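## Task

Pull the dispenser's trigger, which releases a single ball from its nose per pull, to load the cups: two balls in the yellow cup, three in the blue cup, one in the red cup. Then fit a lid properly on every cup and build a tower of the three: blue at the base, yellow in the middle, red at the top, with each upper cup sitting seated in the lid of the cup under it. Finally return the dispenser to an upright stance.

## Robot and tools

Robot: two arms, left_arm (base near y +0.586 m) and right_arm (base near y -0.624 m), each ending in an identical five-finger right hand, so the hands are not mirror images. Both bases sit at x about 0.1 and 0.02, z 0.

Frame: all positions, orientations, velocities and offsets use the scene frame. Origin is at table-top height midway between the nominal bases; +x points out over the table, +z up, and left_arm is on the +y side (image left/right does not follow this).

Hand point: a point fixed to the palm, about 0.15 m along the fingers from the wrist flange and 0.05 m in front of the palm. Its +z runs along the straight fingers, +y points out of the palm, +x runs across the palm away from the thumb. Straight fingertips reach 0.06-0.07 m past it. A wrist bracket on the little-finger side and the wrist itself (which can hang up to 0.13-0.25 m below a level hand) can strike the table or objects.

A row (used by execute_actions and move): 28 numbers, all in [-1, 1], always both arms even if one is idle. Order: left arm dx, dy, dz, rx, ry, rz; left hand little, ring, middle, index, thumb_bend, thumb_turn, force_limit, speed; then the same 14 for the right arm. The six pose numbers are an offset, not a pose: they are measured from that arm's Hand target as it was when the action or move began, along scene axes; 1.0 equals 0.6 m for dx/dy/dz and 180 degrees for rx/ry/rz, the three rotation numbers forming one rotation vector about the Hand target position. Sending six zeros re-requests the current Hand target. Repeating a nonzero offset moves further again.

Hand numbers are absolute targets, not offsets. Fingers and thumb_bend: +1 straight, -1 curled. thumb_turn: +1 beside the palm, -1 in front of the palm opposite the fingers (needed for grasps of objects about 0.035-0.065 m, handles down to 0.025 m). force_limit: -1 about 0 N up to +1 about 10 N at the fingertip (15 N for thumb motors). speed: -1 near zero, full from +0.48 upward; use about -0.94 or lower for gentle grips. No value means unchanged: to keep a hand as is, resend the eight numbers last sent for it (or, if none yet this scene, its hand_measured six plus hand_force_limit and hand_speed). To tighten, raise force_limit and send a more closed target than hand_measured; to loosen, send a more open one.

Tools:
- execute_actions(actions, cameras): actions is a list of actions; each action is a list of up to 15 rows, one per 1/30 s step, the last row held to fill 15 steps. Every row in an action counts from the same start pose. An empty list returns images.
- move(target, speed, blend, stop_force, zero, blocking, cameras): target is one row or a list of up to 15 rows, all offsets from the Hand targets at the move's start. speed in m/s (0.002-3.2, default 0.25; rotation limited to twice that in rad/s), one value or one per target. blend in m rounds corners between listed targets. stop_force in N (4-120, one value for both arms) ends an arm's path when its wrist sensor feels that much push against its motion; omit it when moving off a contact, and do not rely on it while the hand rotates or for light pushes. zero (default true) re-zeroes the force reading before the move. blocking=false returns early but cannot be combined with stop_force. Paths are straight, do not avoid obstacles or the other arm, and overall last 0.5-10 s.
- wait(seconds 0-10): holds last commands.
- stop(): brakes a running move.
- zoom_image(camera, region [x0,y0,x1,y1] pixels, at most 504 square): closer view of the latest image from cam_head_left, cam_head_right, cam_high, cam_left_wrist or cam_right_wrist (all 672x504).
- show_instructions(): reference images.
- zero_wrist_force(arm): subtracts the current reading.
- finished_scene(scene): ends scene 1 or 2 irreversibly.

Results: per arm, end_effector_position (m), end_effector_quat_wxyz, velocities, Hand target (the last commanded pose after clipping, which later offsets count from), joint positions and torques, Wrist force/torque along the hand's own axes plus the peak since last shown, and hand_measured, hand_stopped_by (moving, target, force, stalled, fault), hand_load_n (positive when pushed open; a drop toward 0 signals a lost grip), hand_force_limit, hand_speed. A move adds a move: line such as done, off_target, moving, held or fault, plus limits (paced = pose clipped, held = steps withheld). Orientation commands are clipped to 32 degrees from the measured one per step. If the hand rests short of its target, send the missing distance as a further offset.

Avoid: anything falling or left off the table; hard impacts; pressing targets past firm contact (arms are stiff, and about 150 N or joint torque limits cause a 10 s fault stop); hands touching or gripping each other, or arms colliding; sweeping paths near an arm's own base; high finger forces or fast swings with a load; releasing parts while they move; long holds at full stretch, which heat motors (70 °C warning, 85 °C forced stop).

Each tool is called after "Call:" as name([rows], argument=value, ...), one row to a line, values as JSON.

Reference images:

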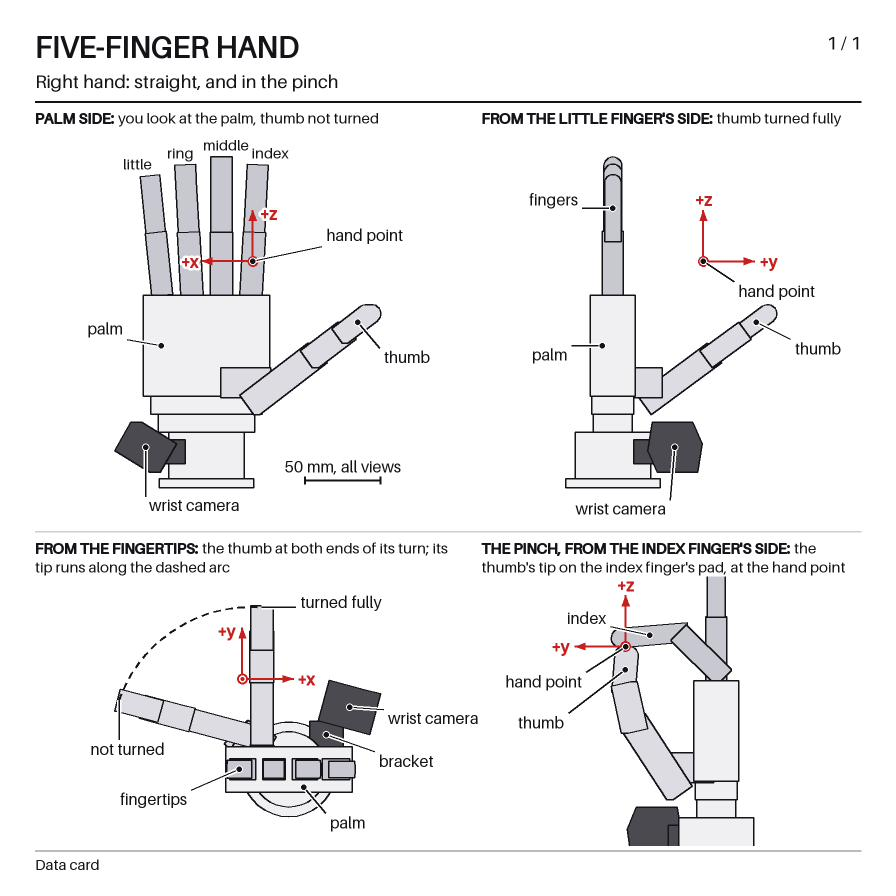

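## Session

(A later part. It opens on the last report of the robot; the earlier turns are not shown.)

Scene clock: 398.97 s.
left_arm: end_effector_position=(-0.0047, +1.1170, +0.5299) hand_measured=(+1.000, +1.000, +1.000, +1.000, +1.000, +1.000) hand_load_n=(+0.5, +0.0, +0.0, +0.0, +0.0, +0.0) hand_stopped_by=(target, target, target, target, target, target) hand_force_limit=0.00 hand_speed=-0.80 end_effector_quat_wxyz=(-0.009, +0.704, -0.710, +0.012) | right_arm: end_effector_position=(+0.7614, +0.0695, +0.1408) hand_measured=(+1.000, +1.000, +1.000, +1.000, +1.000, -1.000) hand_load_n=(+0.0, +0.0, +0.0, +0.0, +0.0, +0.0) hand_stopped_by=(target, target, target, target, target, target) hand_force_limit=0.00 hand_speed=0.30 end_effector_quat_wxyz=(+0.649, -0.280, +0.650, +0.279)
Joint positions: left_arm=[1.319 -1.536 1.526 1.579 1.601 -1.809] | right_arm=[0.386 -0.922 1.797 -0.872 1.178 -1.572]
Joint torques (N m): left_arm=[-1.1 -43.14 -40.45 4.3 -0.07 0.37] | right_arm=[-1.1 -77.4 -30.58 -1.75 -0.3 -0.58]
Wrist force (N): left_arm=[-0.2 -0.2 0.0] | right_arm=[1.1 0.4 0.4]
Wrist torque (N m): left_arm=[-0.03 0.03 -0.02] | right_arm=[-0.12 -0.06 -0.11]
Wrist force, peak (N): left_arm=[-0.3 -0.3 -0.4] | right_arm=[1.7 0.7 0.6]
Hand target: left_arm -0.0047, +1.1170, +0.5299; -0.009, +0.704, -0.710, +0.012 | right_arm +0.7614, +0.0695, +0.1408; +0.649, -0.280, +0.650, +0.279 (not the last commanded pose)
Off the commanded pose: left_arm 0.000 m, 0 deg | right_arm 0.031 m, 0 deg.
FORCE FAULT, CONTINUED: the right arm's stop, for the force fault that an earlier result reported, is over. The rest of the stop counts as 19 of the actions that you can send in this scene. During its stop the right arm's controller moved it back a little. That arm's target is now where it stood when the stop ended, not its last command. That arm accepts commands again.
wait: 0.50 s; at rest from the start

Call:
move([
  [0,0,0,0,0,0,1,1,1,1,1,1,0,-0.8,-0.0573,-0.0604,0.07,0,0,0,1,1,1,1,1,-1,0,0.3],
  [0,0,0,0,0,0,1,1,1,1,1,1,0,-0.8,-0.14,-0.15,0.35,0,0,0,1,1,1,1,1,-1,0,0.3],
], speed=0.12, blend=[0.03,0], cameras=["cam_head_left","cam_head_right","cam_high"])

Call:
zoom_image(camera="cam_head_left", region=[380, 180, 540, 310])

Call:
zoom_image(camera="cam_high", region=[250, 170, 370, 290])

Scene clock: 472.47 s.
left_arm: end_effector_position=(-0.0047, +1.1170, +0.5299) hand_measured=(+1.000, +1.000, +1.000, +1.000, +1.000, +1.000) hand_load_n=(+0.0, +0.0, +0.0, +0.0, +0.0, +0.0) hand_stopped_by=(target, target, target, target, target, target) hand_force_limit=0.00 hand_speed=-0.80 end_effector_quat_wxyz=(-0.009, +0.704, -0.710, +0.012) | right_arm: end_effector_position=(+0.6774, -0.0205, +0.3507) hand_measured=(+1.000, +1.000, +1.000, +1.000, +1.000, -1.000) hand_load_n=(+0.0, +0.0, +0.0, +0.0, +0.0, +0.0) hand_stopped_by=(target, target, target, target, target, target) hand_force_limit=0.00 hand_speed=0.30 end_effector_quat_wxyz=(+0.649, -0.280, +0.650, +0.279)
Joint positions: left_arm=[1.319 -1.536 1.526 1.579 1.601 -1.809] | right_arm=[0.308 -1.326 1.952 -0.624 1.1 -1.572]
Joint torques (N m): left_arm=[0.82 -42.89 -39.7 4.61 0.4 0.71] | right_arm=[-12.54 -68.21 -32.01 0.78 -2.6 -3.32]
Wrist force (N): left_arm=[0.0 -0.1 -0.1] | right_arm=[1.0 0.6 0.4]
Wrist torque (N m): left_arm=[-0.01 0.00 0.00] | right_arm=[-0.11 0.01 -0.07]
Wrist force, peak (N): left_arm=[-0.1 -0.2 -0.5] | right_arm=[1.9 0.4 1.0]
Hand target: left_arm -0.0047, +1.1170, +0.5299; -0.009, +0.704, -0.710, +0.012 | right_arm +0.6774, -0.0205, +0.3508; +0.649, -0.280, +0.650, +0.279
Off the commanded pose: left_arm 0.000 m, 0 deg | right_arm 0.000 m, 0 deg.
move: done
Images, in order (width x height): cam_head_left 672x504, cam_head_right 672x504, cam_high 672x504.

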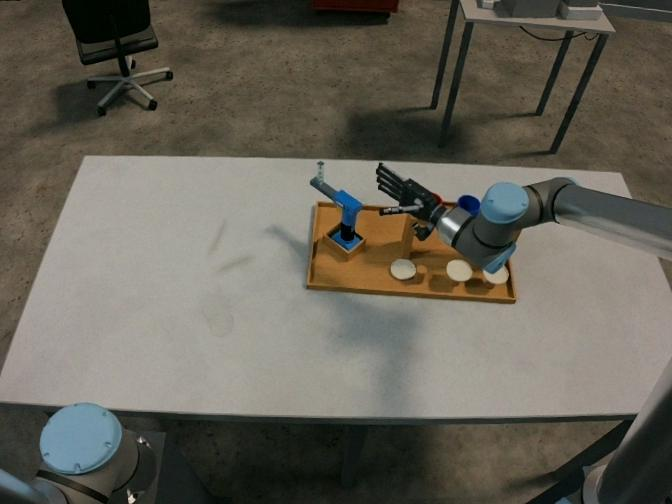

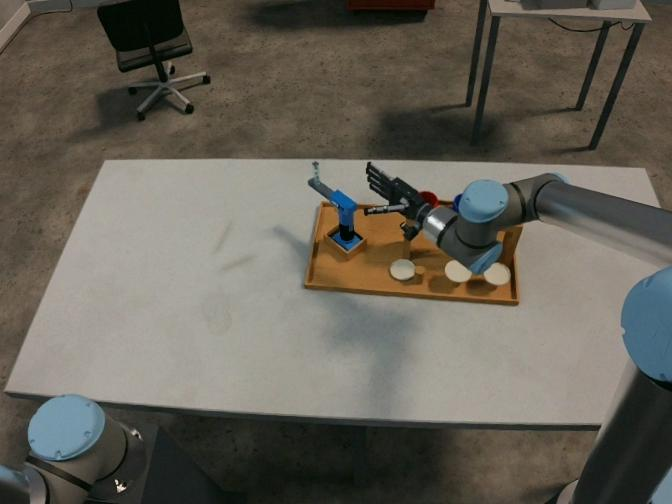

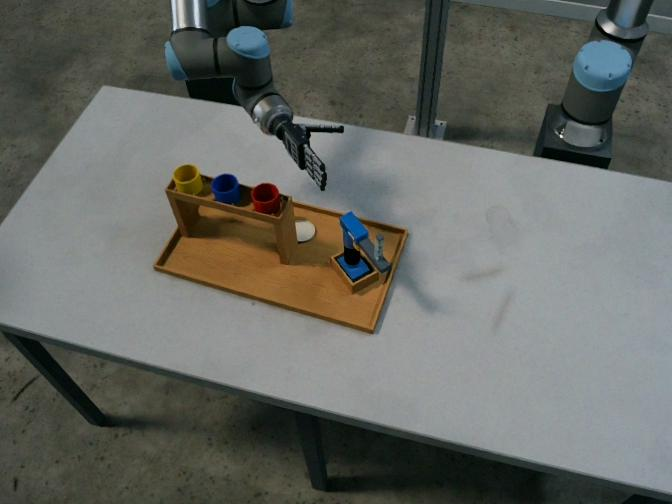

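Scaled by 3.150 from the camera's 672x504 image, which has a finer 960x720 frame.

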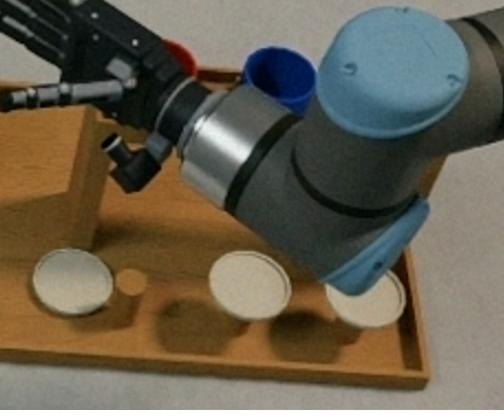

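Scaled by 4.200 from the camera's 672x504 image, which has a finer 960x720 frame.

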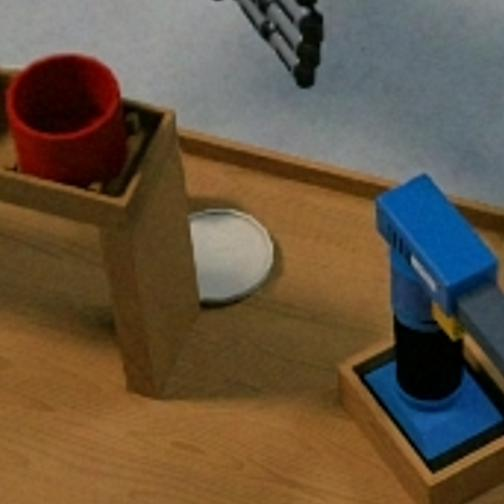

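Call:
move([
  [0,0,0,0,0,0,1,1,1,1,1,1,0,-0.8,0.038,-0.716,0.333,0,0,-0.314,1,1,1,1,1,-1,0,0.3],
], speed=0.35)

Call:
move([
  [0.495,-0.042,0,0,0,-0.178,1,1,1,1,1,-1,0,0.3,0,-0.667,0,0,0,-0.1667,1,1,1,1,1,-1,0,0.3],
  [0.903,-0.3525,0,0,0,-0.361,1,1,1,1,1,-1,0,0.3,0,-0.667,0,0,0,-0.1667,1,1,1,1,1,-1,0,0.3],
], speed=0.4, blend=[0.1,0])

Call:
move([
  [0.171,-0.467,0,0,0,-0.178,1,1,1,1,1,-1,0,0.3,0,0,0,0,0,0,1,1,1,1,1,-1,0,0.3],
  [0.062,-0.967,0,0,0,-0.361,1,1,1,1,1,-1,0,0.3,0,0,0,0,0,0,1,1,1,1,1,-1,0,0.3],
], speed=0.4, blend=[0.1,0], cameras=["cam_head_left","cam_high"])

Scene clock: 780.30 s.
left_arm: end_effector_position=(-0.0047, +1.1170, +0.5299) hand_measured=(+1.000, +1.000, +1.000, +1.000, +1.000, +1.000) hand_load_n=(+0.0, +0.0, +0.0, +0.0, +0.0, +0.0) hand_stopped_by=(target, target, target, target, target, target) hand_force_limit=0.00 hand_speed=-0.80 end_effector_quat_wxyz=(-0.009, +0.704, -0.710, +0.012) | right_arm: end_effector_position=(+0.7002, -0.4500, +0.5505) hand_measured=(+1.000, +1.000, +1.000, +1.000, +1.000, -1.000) hand_load_n=(+0.0, +0.0, +0.0, +0.0, +0.0, +0.0) hand_stopped_by=(target, target, target, target, target, target) hand_force_limit=0.00 hand_speed=0.30 end_effector_quat_wxyz=(+0.704, +0.062, +0.705, -0.062)
Joint positions: left_arm=[1.319 -1.536 1.526 1.579 1.601 -1.809] | right_arm=[-0.064 -1.824 2.06 -0.234 1.714 -1.571]
Joint torques (N m): left_arm=[-2.58 -44.39 -39.93 4.36 0.02 0.82] | right_arm=[-9.26 -29.94 -52.62 0.48 2.59 3.36]
Wrist force (N): left_arm=[-0.1 0.1 -0.1] | right_arm=[1.0 0.7 0.5]
Wrist torque (N m): left_arm=[0.03 0.02 0.00] | right_arm=[-0.07 0.01 -0.05]
Wrist force, peak (N): left_arm=[-0.1 -0.5 -0.4] | right_arm=[1.5 1.6 1.0]
Hand target: left_arm -0.0047, +1.1170, +0.5299; -0.009, +0.704, -0.710, +0.012 | right_arm +0.7002, -0.4501, +0.5506; +0.704, +0.062, +0.705, -0.062
Off the commanded pose: left_arm 0.000 m, 0 deg | right_arm 0.000 m, 0 deg.
move: done

Scene clock: 782.70 s.
left_arm: end_effector_position=(+0.5370, +0.9055, +0.5300) hand_measured=(+1.000, +1.000, +1.000, +1.000, +1.000, -1.000) hand_load_n=(+0.0, +0.0, +0.0, +0.0, -0.5, +0.5) hand_stopped_by=(target, target, target, target, target, target) hand_force_limit=0.00 hand_speed=0.30 end_effector_quat_wxyz=(+0.001, -0.212, +0.977, -0.015) | right_arm: end_effector_position=(+0.7002, -0.8503, +0.5506) hand_measured=(+1.000, +1.000, +1.000, +1.000, +1.000, -1.000) hand_load_n=(+0.0, +0.0, -0.5, +0.0, +0.0, +0.0) hand_stopped_by=(target, target, target, target, target, target) hand_force_limit=0.00 hand_speed=0.30 end_effector_quat_wxyz=(+0.664, +0.242, +0.665, -0.242)
Joint positions: left_arm=[0.185 -1.536 1.526 1.579 1.601 -1.809] | right_arm=[-0.656 -1.803 2.045 -0.24 1.645 -1.571]
Joint torques (N m): left_arm=[-13 -34.82 -51.07 6.54 -2.94 2.03] | right_arm=[-11.01 -10.04 -52.97 -4.46 2.18 -3.7]
Wrist force (N): left_arm=[-0.3 0.0 -0.2] | right_arm=[0.6 0.6 -0.1]
Wrist torque (N m): left_arm=[0.02 0.04 -0.05] | right_arm=[-0.09 0.07 -0.01]
Wrist force, peak (N): left_arm=[-0.9 -2.1 -0.1] | right_arm=[1.0 2.4 0.1]
Hand target: left_arm +0.5371, +0.9055, +0.5299; +0.001, -0.212, +0.977, -0.015 | right_arm +0.7002, -0.8503, +0.5506; +0.664, +0.242, +0.665, -0.242
Off the commanded pose: left_arm 0.000 m, 0 deg | right_arm 0.000 m, 0 deg.
move: done

Scene clock: 784.87 s.
left_arm: end_effector_position=(+0.5743, +0.3254, +0.5300) hand_measured=(+1.000, +1.000, +1.000, +1.000, +1.000, -1.000) hand_load_n=(+0.0, +0.0, +0.0, +0.0, +0.0, +0.0) hand_stopped_by=(target, target, target, target, target, target) hand_force_limit=0.00 hand_speed=0.30 end_effector_quat_wxyz=(-0.007, +0.346, +0.938, -0.013) | right_arm: end_effector_position=(+0.7002, -0.8503, +0.5506) hand_measured=(+1.000, +1.000, +1.000, +1.000, +1.000, -1.000) hand_load_n=(+0.0, +0.5, +0.0, +0.0, +0.0, +0.0) hand_stopped_by=(target, target, target, target, target, target) hand_force_limit=0.00 hand_speed=0.30 end_effector_quat_wxyz=(+0.664, +0.242, +0.665, -0.242)
Joint positions: left_arm=[-0.949 -1.537 1.527 1.578 1.601 -1.809] | right_arm=[-0.656 -1.803 2.045 -0.24 1.645 -1.571]
Joint torques (N m): left_arm=[-14 -32.12 -52.79 6.35 -2.79 1.92] | right_arm=[-14.02 -11.6 -52.6 -4.84 2.61 -4.06]
Wrist force (N): left_arm=[-0.2 -0.2 -0.3] | right_arm=[0.5 0.9 -0.3]
Wrist torque (N m): left_arm=[0.01 0.02 -0.05] | right_arm=[-0.03 0.08 0.00]
Wrist force, peak (N): left_arm=[-0.9 -2.1 -0.5] | right_arm=[0.5 1.1 -0.6]
Hand target: left_arm +0.5743, +0.3253, +0.5299; -0.007, +0.346, +0.938, -0.013 | right_arm +0.7002, -0.8503, +0.5506; +0.664, +0.242, +0.665, -0.242
Off the commanded pose: left_arm 0.000 m, 0 deg | right_arm 0.000 m, 0 deg.
move: done
Images, in order (width x height): cam_head_left 672x504, cam_high 672x504.

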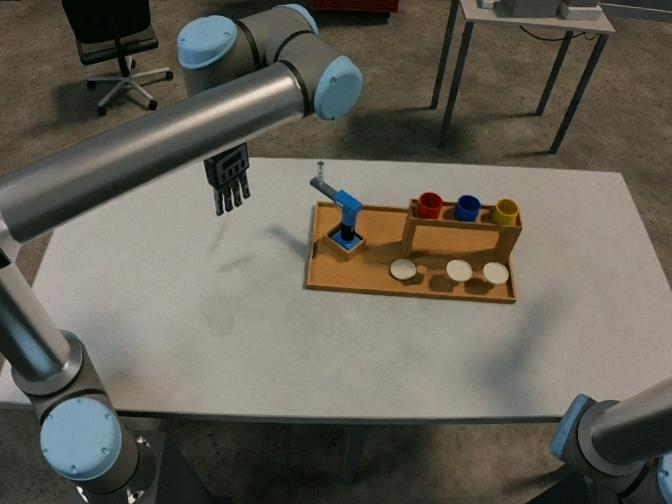

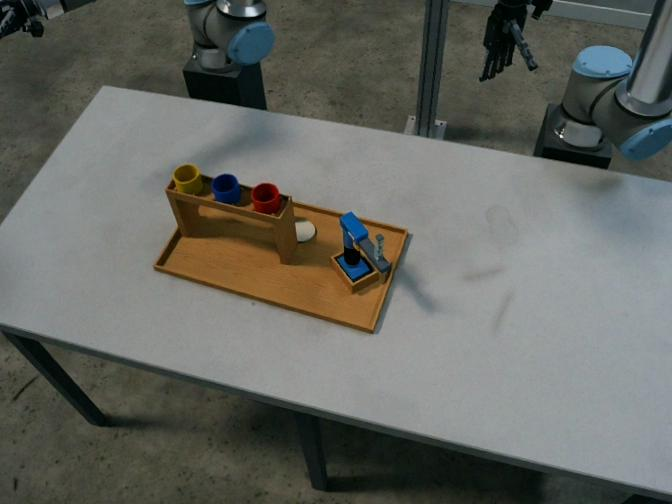

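Call:
move(target=[0.293,-0.542,-0.183,-0.3185,-0.3876,0.0095,1,1,1,1,1,-1,0,0.3,0,0,0,0,0,0,1,1,1,1,1,-1,0,0.3], speed=0.35)

Scene clock: 796.37 s.
left_arm: end_effector_position=(+0.7501, +0.0001, +0.4202) hand_measured=(+1.000, +1.000, +1.000, +1.000, +1.000, -1.000) hand_load_n=(+0.0, +0.0, +0.0, +0.0, +0.0, -0.5) hand_stopped_by=(target, target, target, target, target, target) hand_force_limit=0.00 hand_speed=0.30 end_effector_quat_wxyz=(+0.664, +0.242, +0.664, -0.242) | right_arm: end_effector_position=(+0.7002, -0.8503, +0.5506) hand_measured=(+1.000, +1.000, +1.000, +1.000, +1.000, -1.000) hand_load_n=(+0.0, +0.0, +0.0, +0.0, +0.0, +0.0) hand_stopped_by=(target, target, target, target, target, target) hand_force_limit=0.00 hand_speed=0.30 end_effector_quat_wxyz=(+0.664, +0.242, +0.665, -0.242)
Joint positions: left_arm=[-1.139 -1.425 1.933 -0.509 1.136 -1.571] | right_arm=[-0.656 -1.803 2.045 -0.24 1.645 -1.571]
Joint torques (N m): left_arm=[13.5 -44.01 -29.73 -4.32 3.12 2.39] | right_arm=[-12.95 -13.95 -53.03 -5.17 2.19 -3.58]
Wrist force (N): left_arm=[-1.2 0.0 2.5] | right_arm=[0.9 0.9 0.1]
Wrist torque (N m): left_arm=[-0.17 -0.27 0.05] | right_arm=[-0.05 0.01 0.02]
Wrist force, peak (N): left_arm=[-0.4 -0.4 3.5] | right_arm=[0.9 1.0 0.0]
Hand target: left_arm +0.7501, +0.0001, +0.4201; +0.665, +0.242, +0.664, -0.242 | right_arm +0.7002, -0.8503, +0.5506; +0.664, +0.242, +0.665, -0.242
Off the commanded pose: left_arm 0.000 m, 0 deg | right_arm 0.000 m, 0 deg.
move: done

Call:
move(target=[-0.11,-0.012,-0.033,0,0,0.4806,1,1,1,1,1,-1,0,0.3,0,0,0,0,0,0,1,1,1,1,1,-1,0,0.3], speed=0.15, cameras=["all"])

Scene clock: 809.27 s.
left_arm: end_effector_position=(+0.6841, -0.0071, +0.4003) hand_measured=(+1.000, +1.000, +1.000, +1.000, +1.000, -1.000) hand_load_n=(+0.0, +0.0, +0.0, +0.0, +0.0, -0.5) hand_stopped_by=(target, target, target, target, target, target) hand_force_limit=0.00 hand_speed=0.30 end_effector_quat_wxyz=(+0.650, -0.279, +0.650, +0.279) | right_arm: end_effector_position=(+0.7002, -0.8503, +0.5506) hand_measured=(+1.000, +1.000, +1.000, +1.000, +1.000, -1.000) hand_load_n=(+0.0, +0.0, +0.0, +0.0, +0.0, -0.5) hand_stopped_by=(target, target, target, target, target, target) hand_force_limit=0.00 hand_speed=0.30 end_effector_quat_wxyz=(+0.664, +0.242, +0.665, -0.242)
Joint positions: left_arm=[-1.27 -0.905 1.213 -0.307 -0.505 -1.572] | right_arm=[-0.656 -1.803 2.045 -0.24 1.645 -1.571]
Joint torques (N m): left_arm=[11.38 -86.14 -51.99 3.28 -2.7 -1.72] | right_arm=[-13.26 -14.02 -52.26 -5.4 2.12 -3.4]
Wrist force (N): left_arm=[-1.1 0.2 3.1] | right_arm=[0.7 0.4 -0.4]
Wrist torque (N m): left_arm=[-0.20 -0.31 0.37] | right_arm=[-0.09 0.05 0.00]
Wrist force, peak (N): left_arm=[-1.6 0.1 3.1] | right_arm=[0.7 1.2 0.0]
Hand target: left_arm +0.6841, -0.0071, +0.4003; +0.650, -0.279, +0.650, +0.279 | right_arm +0.7002, -0.8503, +0.5506; +0.664, +0.242, +0.665, -0.242
Off the commanded pose: left_arm 0.000 m, 0 deg | right_arm 0.000 m, 0 deg.
move: done
camera_calibration:
cam_left_wrist: T_world_to_cam=[[-0.697638, 0.679875, -0.225991, 0.572059], [-0.502267, -0.239172, 0.830978, 0.0111765], [0.51091, 0.69323, 0.508334, -0.43332], [0, 0, 0, 1]] pos_world=[0.626091, -0.0858649, 0.340264]
cam_right_wrist: T_world_to_cam=[[0.658547, 0.706656, -0.258755, 0.289239], [-0.242728, 0.524925, 0.815804, 0.162479], [0.71232, -0.474438, 0.517213, -1.07055], [0, 0, 0, 1]] pos_world=[0.611536, -0.797592, 0.495994]

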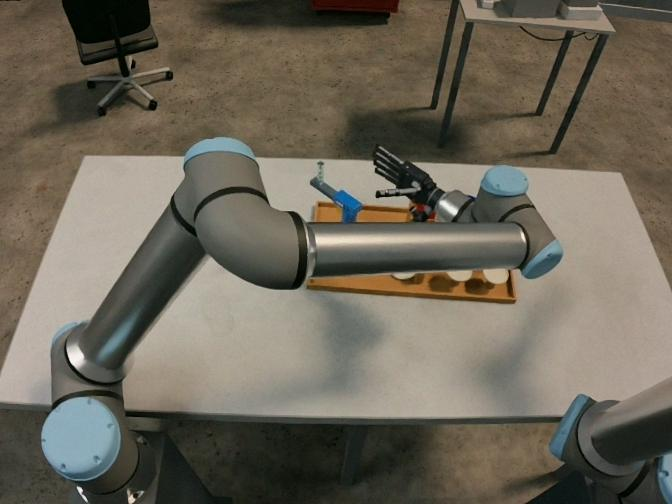

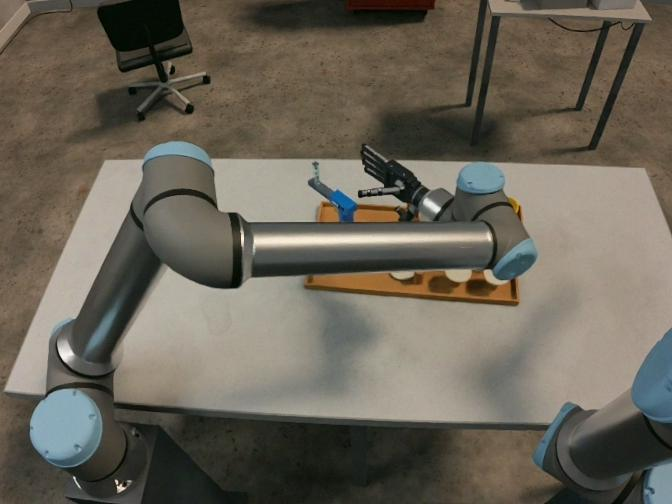

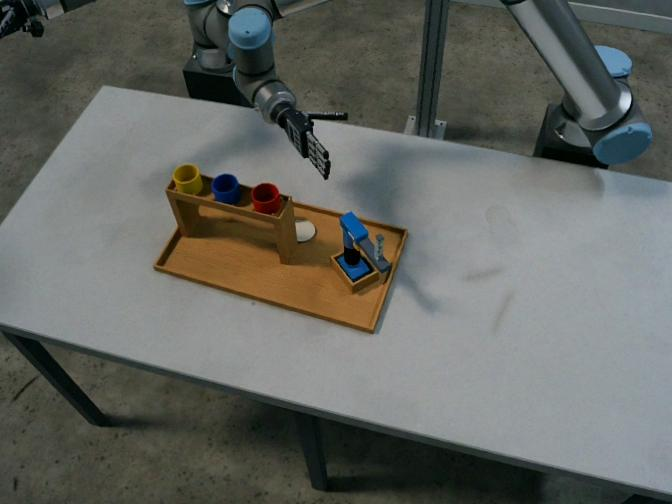

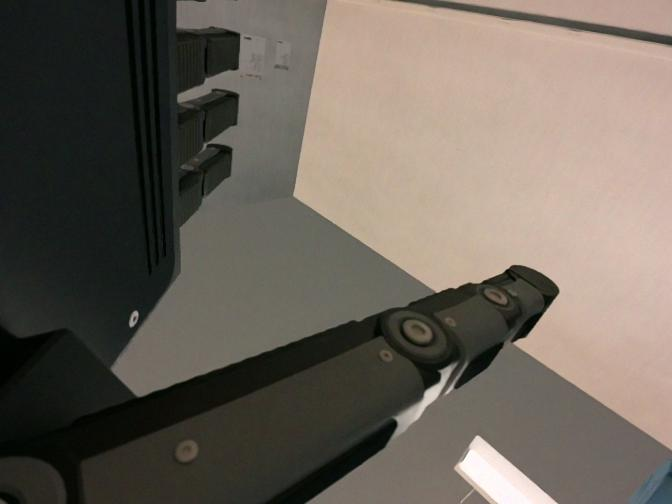

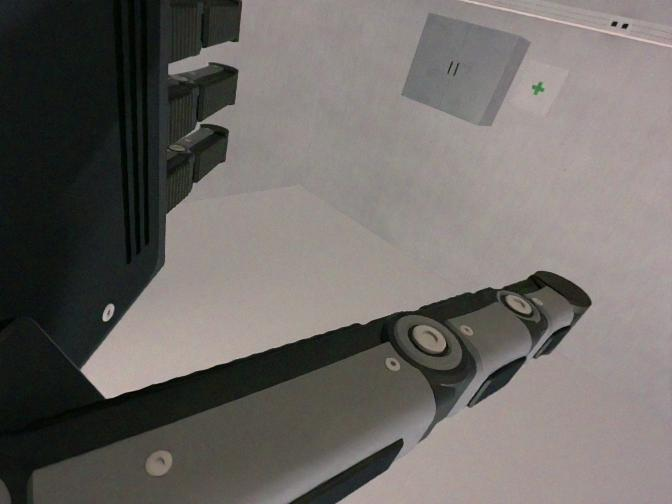

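Call:
zoom_image(camera="cam_head_left", region=[300, 135, 440, 235])

Call:
zoom_image(camera="cam_head_right", region=[300, 135, 440, 235])

Call:
zoom_image(camera="cam_high", region=[270, 90, 400, 190])

Scaled by 3.600 from the camera's 672x504 image, which has a finer 960x720 frame.

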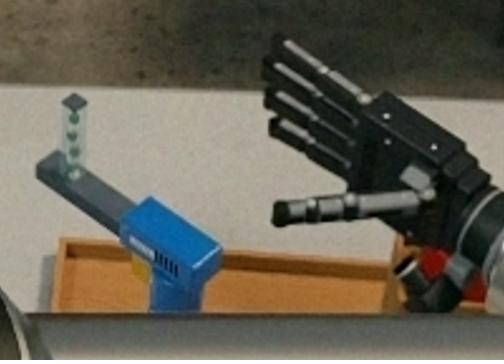

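Scaled by 3.600 from the camera's 672x504 image, which has a finer 960x720 frame.

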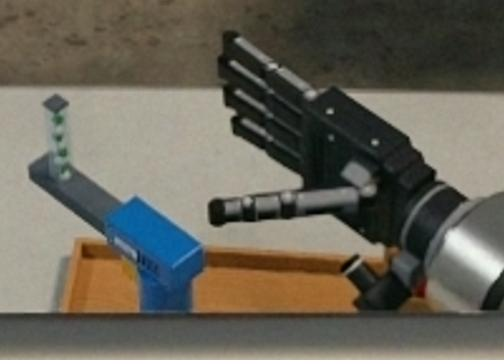

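Scaled by 3.877 from the camera's 672x504 image, which has a finer 960x720 frame.

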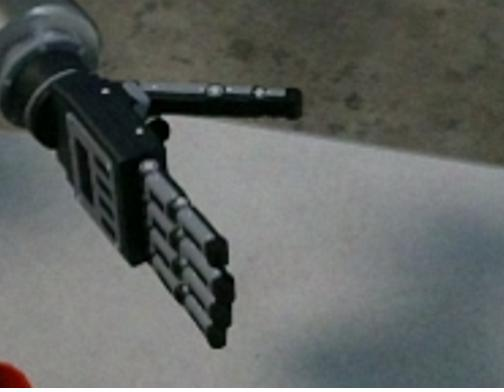

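Call:
move(target=[0,-0.004,-0.4313,0,0,0,1,1,1,1,1,-1,0,0.3,0,0,0,0,0,0,1,1,1,1,1,-1,0,0.3], speed=0.2, cameras=["cam_head_left","cam_head_right","cam_high","cam_left_wrist"])

Call:
zoom_image(camera="cam_head_left", region=[305, 160, 425, 270])

Call:
zoom_image(camera="cam_high", region=[285, 170, 405, 290])

Scene clock: 842.20 s.
left_arm: end_effector_position=(+0.6841, -0.0095, +0.1417) hand_measured=(+1.000, +1.000, +1.000, +1.000, +1.000, -1.000) hand_load_n=(+0.0, +0.0, +0.0, +0.0, +0.0, +0.0) hand_stopped_by=(target, target, target, target, target, target) hand_force_limit=0.00 hand_speed=0.30 end_effector_quat_wxyz=(+0.650, -0.279, +0.650, +0.279) | right_arm: end_effector_position=(+0.7002, -0.8503, +0.5506) hand_measured=(+1.000, +1.000, +1.000, +1.000, +1.000, -1.000) hand_load_n=(+0.0, +0.0, +0.0, +0.0, +0.0, -0.5) hand_stopped_by=(target, target, target, target, target, target) hand_force_limit=0.00 hand_speed=0.30 end_effector_quat_wxyz=(+0.664, +0.242, +0.665, -0.242)
Joint positions: left_arm=[-1.271 -0.699 1.345 -0.646 -0.506 -1.572] | right_arm=[-0.656 -1.803 2.045 -0.24 1.645 -1.571]
Joint torques (N m): left_arm=[-9.17 -93.98 -26.2 -1.01 0.23 1.91] | right_arm=[-12.9 -14.69 -52.34 -4.68 2 -3.74]
Wrist force (N): left_arm=[-1.2 0.4 2.5] | right_arm=[0.5 0.7 -0.2]
Wrist torque (N m): left_arm=[-0.11 -0.29 0.04] | right_arm=[-0.06 0.08 -0.01]
Wrist force, peak (N): left_arm=[-2.6 0.1 3.1] | right_arm=[0.7 1.2 -0.4]
Hand target: left_arm +0.6841, -0.0095, +0.1416; +0.650, -0.279, +0.650, +0.279 | right_arm +0.7002, -0.8503, +0.5506; +0.664, +0.242, +0.665, -0.242
Off the commanded pose: left_arm 0.000 m, 0 deg | right_arm 0.000 m, 0 deg.
move: done
camera_calibration:
cam_left_wrist: T_world_to_cam=[[-0.697777, 0.679714, -0.226042, 0.515256], [-0.502261, -0.23927, 0.830954, 0.225432], [0.510726, 0.693353, 0.508351, -0.300025], [0, 0, 0, 1]] pos_world=[0.62599, -0.0882649, 0.0816641]
Images, in order (width x height): cam_head_left 672x504, cam_head_right 672x504, cam_high 672x504, cam_left_wrist 672x504.

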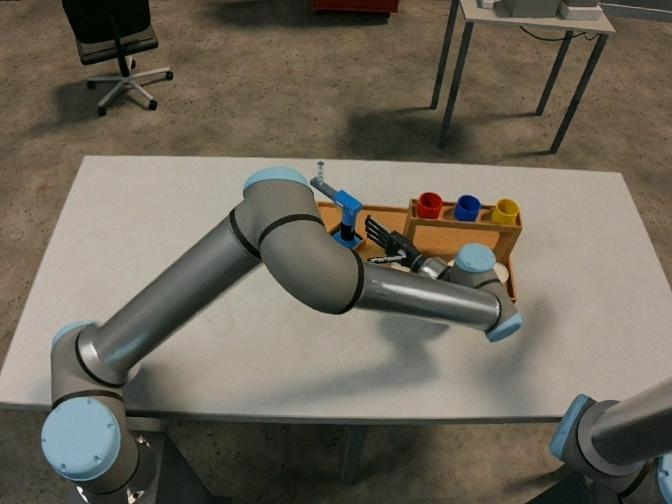

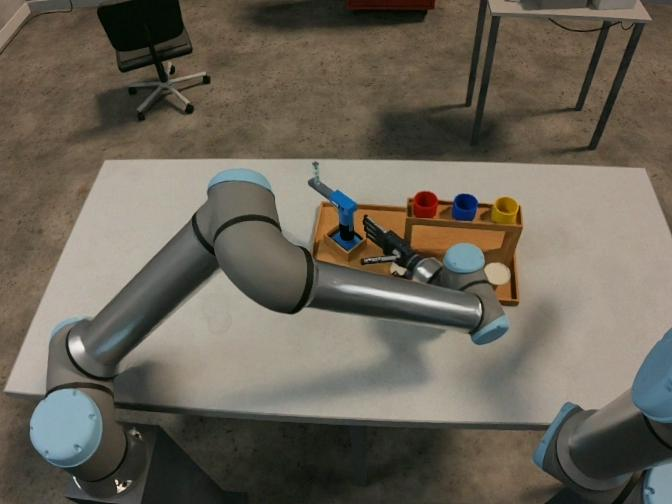

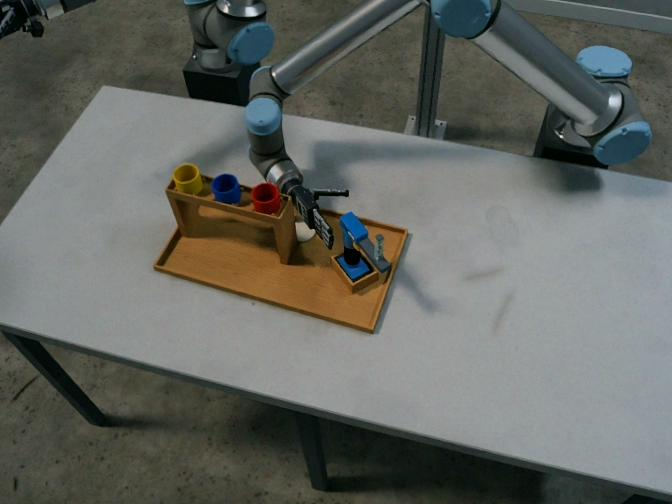

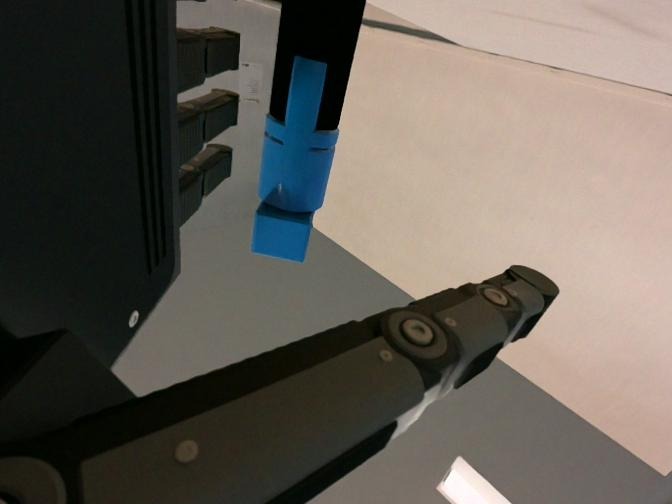

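Scaled by 4.200 from the camera's 672x504 image, which has a finer 960x720 frame.

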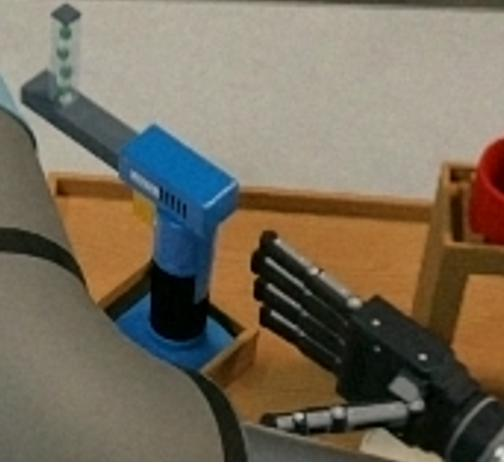

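Scaled by 4.200 from the camera's 672x504 image, which has a finer 960x720 frame.

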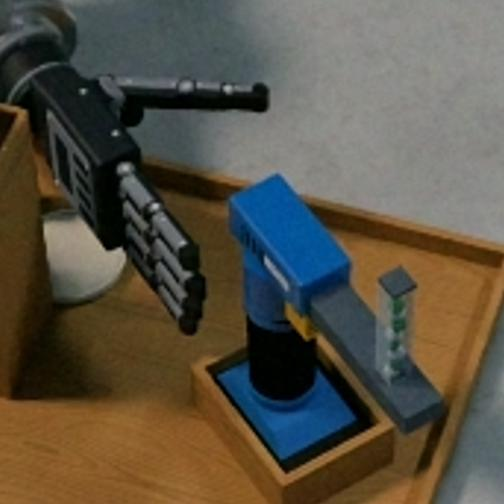

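Call:
move(target=[0,0,0,-0.0242,0.0229,0,1,1,1,1,1,-1,0,0.3,0,0,0,0,0,0,1,1,1,1,1,-1,0,0.3], speed=0.15)

Call:
move(target=[0.1141,0.117,0,0,0,0,1,1,1,1,1,-1,0,0.3,0,0,0,0,0,0,1,1,1,1,1,-1,0,0.3], speed=0.06, stop_force=6, cameras=["cam_head_left","cam_head_right","cam_high","cam_left_wrist"])

Call:
zoom_image(camera="cam_high", region=[305, 190, 405, 290])

Call:
zoom_image(camera="cam_head_right", region=[305, 160, 395, 270])

Scene clock: 861.53 s.
left_arm: end_effector_position=(+0.6841, -0.0095, +0.1416) hand_measured=(+1.000, +1.000, +1.000, +1.000, +1.000, -1.000) hand_load_n=(+0.0, +0.0, +0.0, +0.0, +0.0, -0.5) hand_stopped_by=(target, target, target, target, target, target) hand_force_limit=0.00 hand_speed=0.30 end_effector_quat_wxyz=(+0.615, -0.293, +0.683, +0.264) | right_arm: end_effector_position=(+0.7002, -0.8503, +0.5506) hand_measured=(+1.000, +1.000, +1.000, +1.000, +1.000, -1.000) hand_load_n=(+0.0, +0.0, +0.0, +0.0, +0.0, -0.5) hand_stopped_by=(target, target, target, target, target, target) hand_force_limit=0.00 hand_speed=0.30 end_effector_quat_wxyz=(+0.664, +0.242, +0.665, -0.242)
Joint positions: left_arm=[-1.272 -0.757 1.406 -0.861 -0.518 -1.387] | right_arm=[-0.656 -1.803 2.045 -0.24 1.645 -1.571]
Joint torques (N m): left_arm=[-16.75 -110.93 -23.42 -1.98 -2.46 2.08] | right_arm=[-13.09 -16.33 -53.61 -4.24 2 -3.73]
Wrist force (N): left_arm=[-1.4 0.3 2.6] | right_arm=[0.4 0.7 0.0]
Wrist torque (N m): left_arm=[-0.15 -0.26 0.02] | right_arm=[-0.08 0.09 -0.01]
Wrist force, peak (N): left_arm=[-1.3 0.4 3.1] | right_arm=[0.8 1.1 -0.1]
Hand target: left_arm +0.6841, -0.0095, +0.1416; +0.615, -0.293, +0.683, +0.264 | right_arm +0.7002, -0.8503, +0.5506; +0.664, +0.242, +0.665, -0.242
Off the commanded pose: left_arm 0.000 m, 0 deg | right_arm 0.000 m, 0 deg.
move: done

Scene clock: 864.13 s.
left_arm: end_effector_position=(+0.7526, +0.0607, +0.1416) hand_measured=(+1.000, +1.000, +1.000, +1.000, +1.000, -1.000) hand_load_n=(+0.0, +0.0, +0.0, +0.0, +0.0, +0.0) hand_stopped_by=(target, target, target, target, target, target) hand_force_limit=0.00 hand_speed=0.30 end_effector_quat_wxyz=(+0.615, -0.293, +0.683, +0.264) | right_arm: end_effector_position=(+0.7002, -0.8503, +0.5506) hand_measured=(+1.000, +1.000, +1.000, +1.000, +1.000, -1.000) hand_load_n=(+0.0, +0.0, +0.0, +0.0, +0.0, -0.5) hand_stopped_by=(target, target, target, target, target, target) hand_force_limit=0.00 hand_speed=0.30 end_effector_quat_wxyz=(+0.664, +0.242, +0.665, -0.242)
Joint positions: left_arm=[-1.176 -0.795 1.485 -0.946 -0.423 -1.337] | right_arm=[-0.656 -1.803 2.045 -0.24 1.645 -1.571]
Joint torques (N m): left_arm=[13.2 -106.68 -23.09 -2.61 3.51 1.93] | right_arm=[-13.53 -13.99 -51.46 -4.4 1.59 -3.53]
Wrist force (N): left_arm=[-1.6 0.4 2.3] | right_arm=[0.5 0.6 -0.2]
Wrist torque (N m): left_arm=[-0.08 -0.21 0.01] | right_arm=[-0.08 0.09 -0.01]
Wrist force, peak (N): left_arm=[-1.5 0.5 2.8] | right_arm=[1.0 1.1 0.1]
Hand target: left_arm +0.7526, +0.0607, +0.1416; +0.615, -0.293, +0.683, +0.264 | right_arm +0.7002, -0.8503, +0.5506; +0.664, +0.242, +0.665, -0.242
Off the commanded pose: left_arm 0.000 m, 0 deg | right_arm 0.000 m, 0 deg.
move: done
camera_calibration:
cam_left_wrist: T_world_to_cam=[[-0.714002, 0.662614, -0.22615, 0.528585], [-0.440592, -0.174197, 0.880644, 0.219366], [0.544133, 0.728421, 0.416319, -0.397874], [0, 0, 0, 1]] pos_world=[0.690558, -0.0222158, 0.0919991]
Images, in order (width x height): cam_head_left 672x504, cam_head_right 672x504, cam_high 672x504, cam_left_wrist 672x504.

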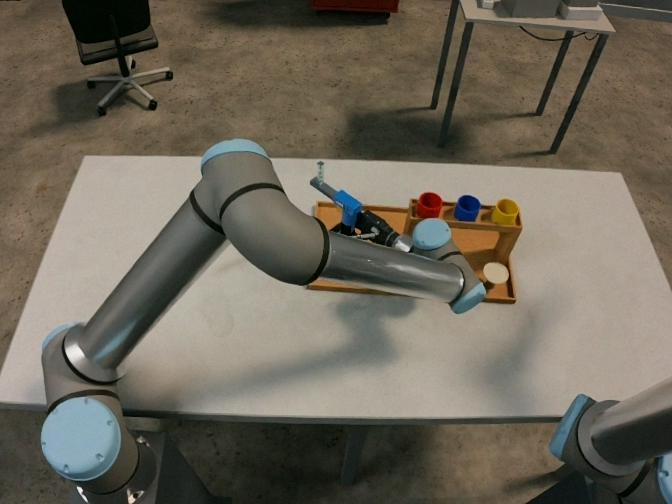

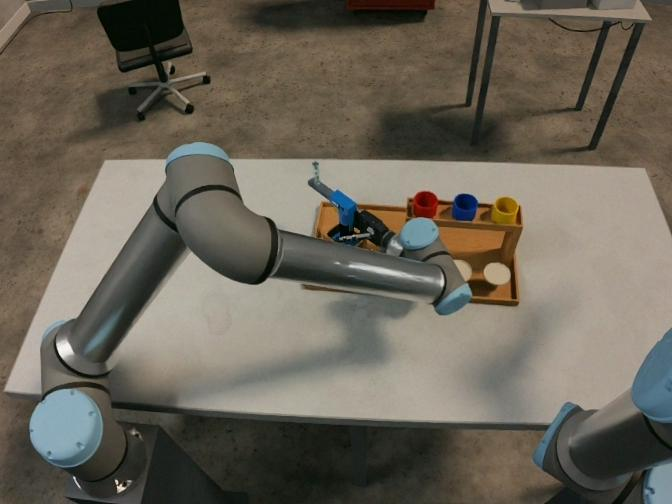

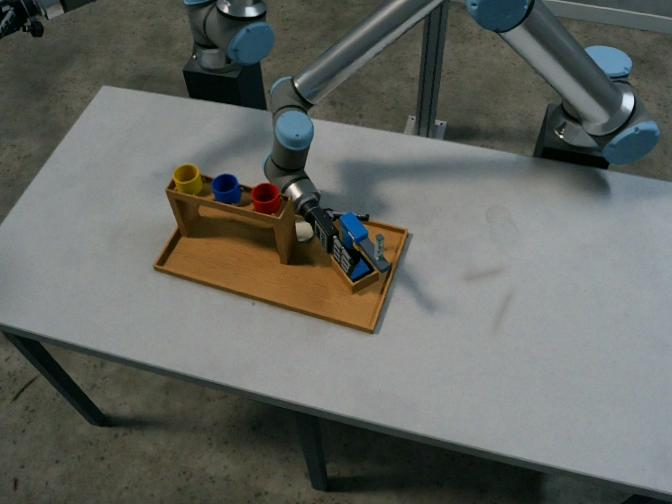

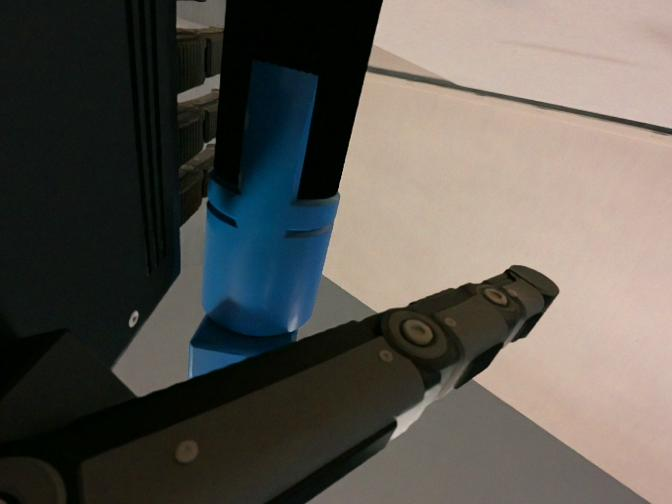

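Scaled by 5.040 from the camera's 672x504 image, which has a finer 960x720 frame.

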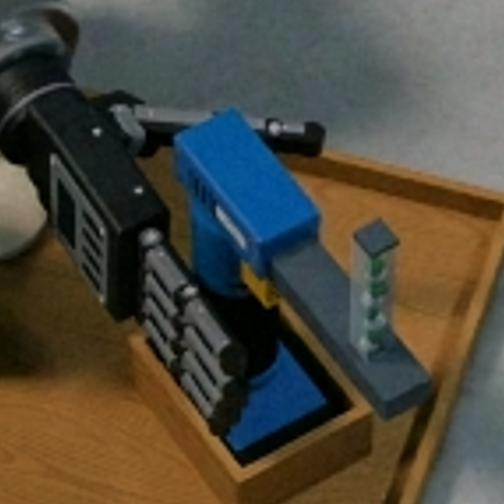

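Scaled by 4.582 from the camera's 672x504 image, which has a finer 960x720 frame.

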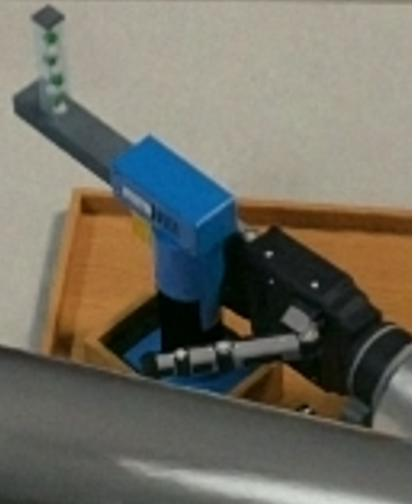

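Call:
move(target=[0.0488,0.0502,0,0,0,0,1,1,1,1,1,-1,0,0.3,0,0,0,0,0,0,1,1,1,1,1,-1,0,0.3], speed=0.03, stop_force=5, cameras=["cam_head_left","cam_head_right","cam_high","cam_left_wrist"])

Call:
zoom_image(camera="cam_high", region=[305, 190, 405, 290])

Call:
zoom_image(camera="cam_head_right", region=[305, 160, 395, 270])

Scene clock: 874.73 s.
left_arm: end_effector_position=(+0.7615, +0.0698, +0.1416) hand_measured=(+1.000, +1.000, +1.000, +1.000, +1.000, -1.000) hand_load_n=(+0.0, +0.0, +0.0, +0.0, +0.0, -0.5) hand_stopped_by=(target, target, target, target, target, target) hand_force_limit=0.00 hand_speed=0.30 end_effector_quat_wxyz=(+0.615, -0.293, +0.683, +0.264) | right_arm: end_effector_position=(+0.7002, -0.8503, +0.5506) hand_measured=(+1.000, +1.000, +1.000, +1.000, +1.000, -1.000) hand_load_n=(+0.0, +0.0, +0.0, +0.0, +0.0, +0.0) hand_stopped_by=(target, target, target, target, target, target) hand_force_limit=0.00 hand_speed=0.30 end_effector_quat_wxyz=(+0.664, +0.242, +0.665, -0.242)
Joint positions: left_arm=[-1.162 -0.799 1.494 -0.958 -0.411 -1.329] | right_arm=[-0.656 -1.803 2.045 -0.24 1.645 -1.571]
Joint torques (N m): left_arm=[-14.81 -86.39 -44.84 1.47 -1.96 -1.68] | right_arm=[-11.53 -14.82 -50.8 -4.35 1.89 -3.26]
Wrist force (N): left_arm=[-0.8 4.9 0.0] | right_arm=[0.5 0.8 -0.2]
Wrist torque (N m): left_arm=[0.87 -0.28 0.44] | right_arm=[-0.06 0.09 -0.01]
Wrist force, peak (N): left_arm=[-2.7 41.5 -46.4] | right_arm=[0.4 1.2 -0.6]
Hand target: left_arm +0.7614, +0.0698, +0.1416; +0.615, -0.293, +0.683, +0.264 (not the last commanded pose) | right_arm +0.7002, -0.8503, +0.5506; +0.664, +0.242, +0.665, -0.242
Off the commanded pose: left_arm 0.029 m, 0 deg | right_arm 0.000 m, 0 deg.
move: contact (left_arm)
camera_calibration:
cam_left_wrist: T_world_to_cam=[[-0.714028, 0.662568, -0.226205, 0.528933], [-0.440636, -0.17421, 0.880619, 0.224905], [0.544063, 0.728461, 0.416342, -0.409298], [0, 0, 0, 1]] pos_world=[0.699458, -0.0131159, 0.091999]
Images, in order (width x height): cam_head_left 672x504, cam_head_right 672x504, cam_high 672x504, cam_left_wrist 672x504.

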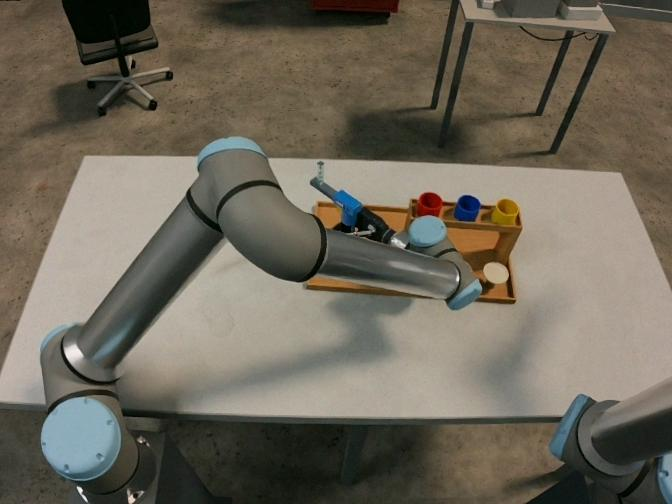

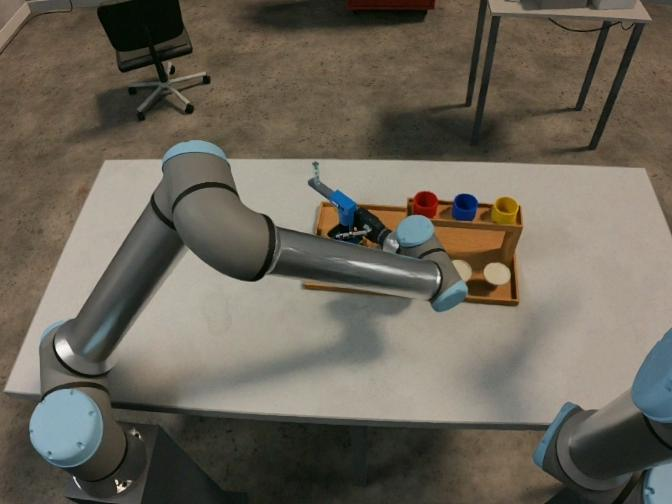

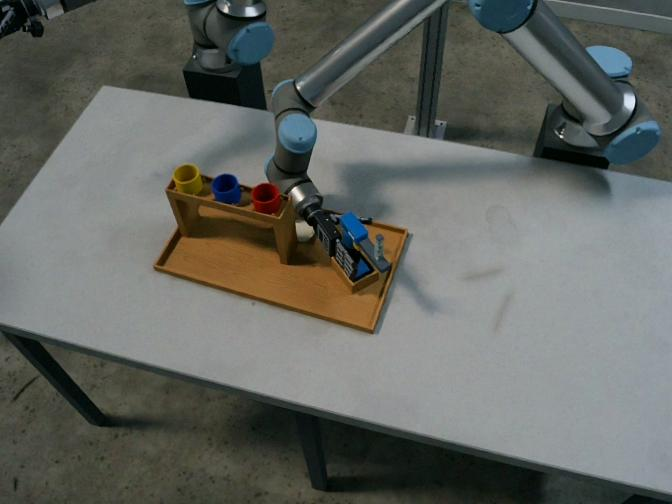

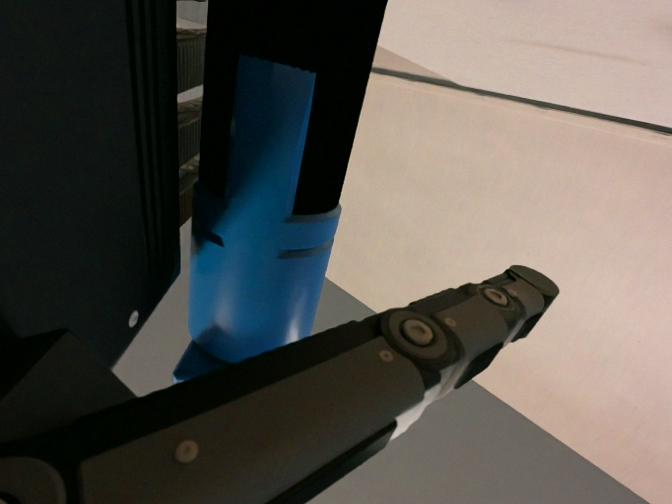

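Scaled by 5.040 from the camera's 672x504 image, which has a finer 960x720 frame.

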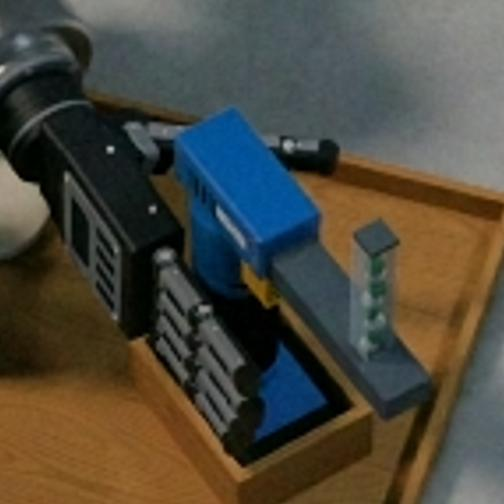

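Scaled by 4.582 from the camera's 672x504 image, which has a finer 960x720 frame.

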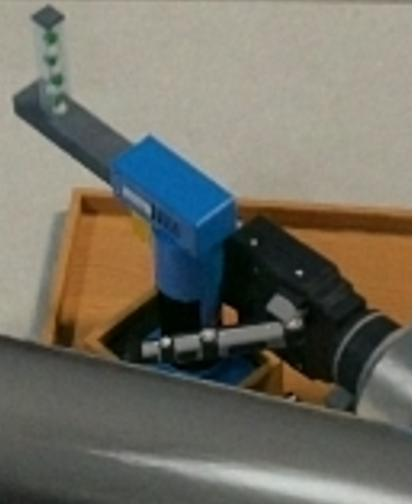

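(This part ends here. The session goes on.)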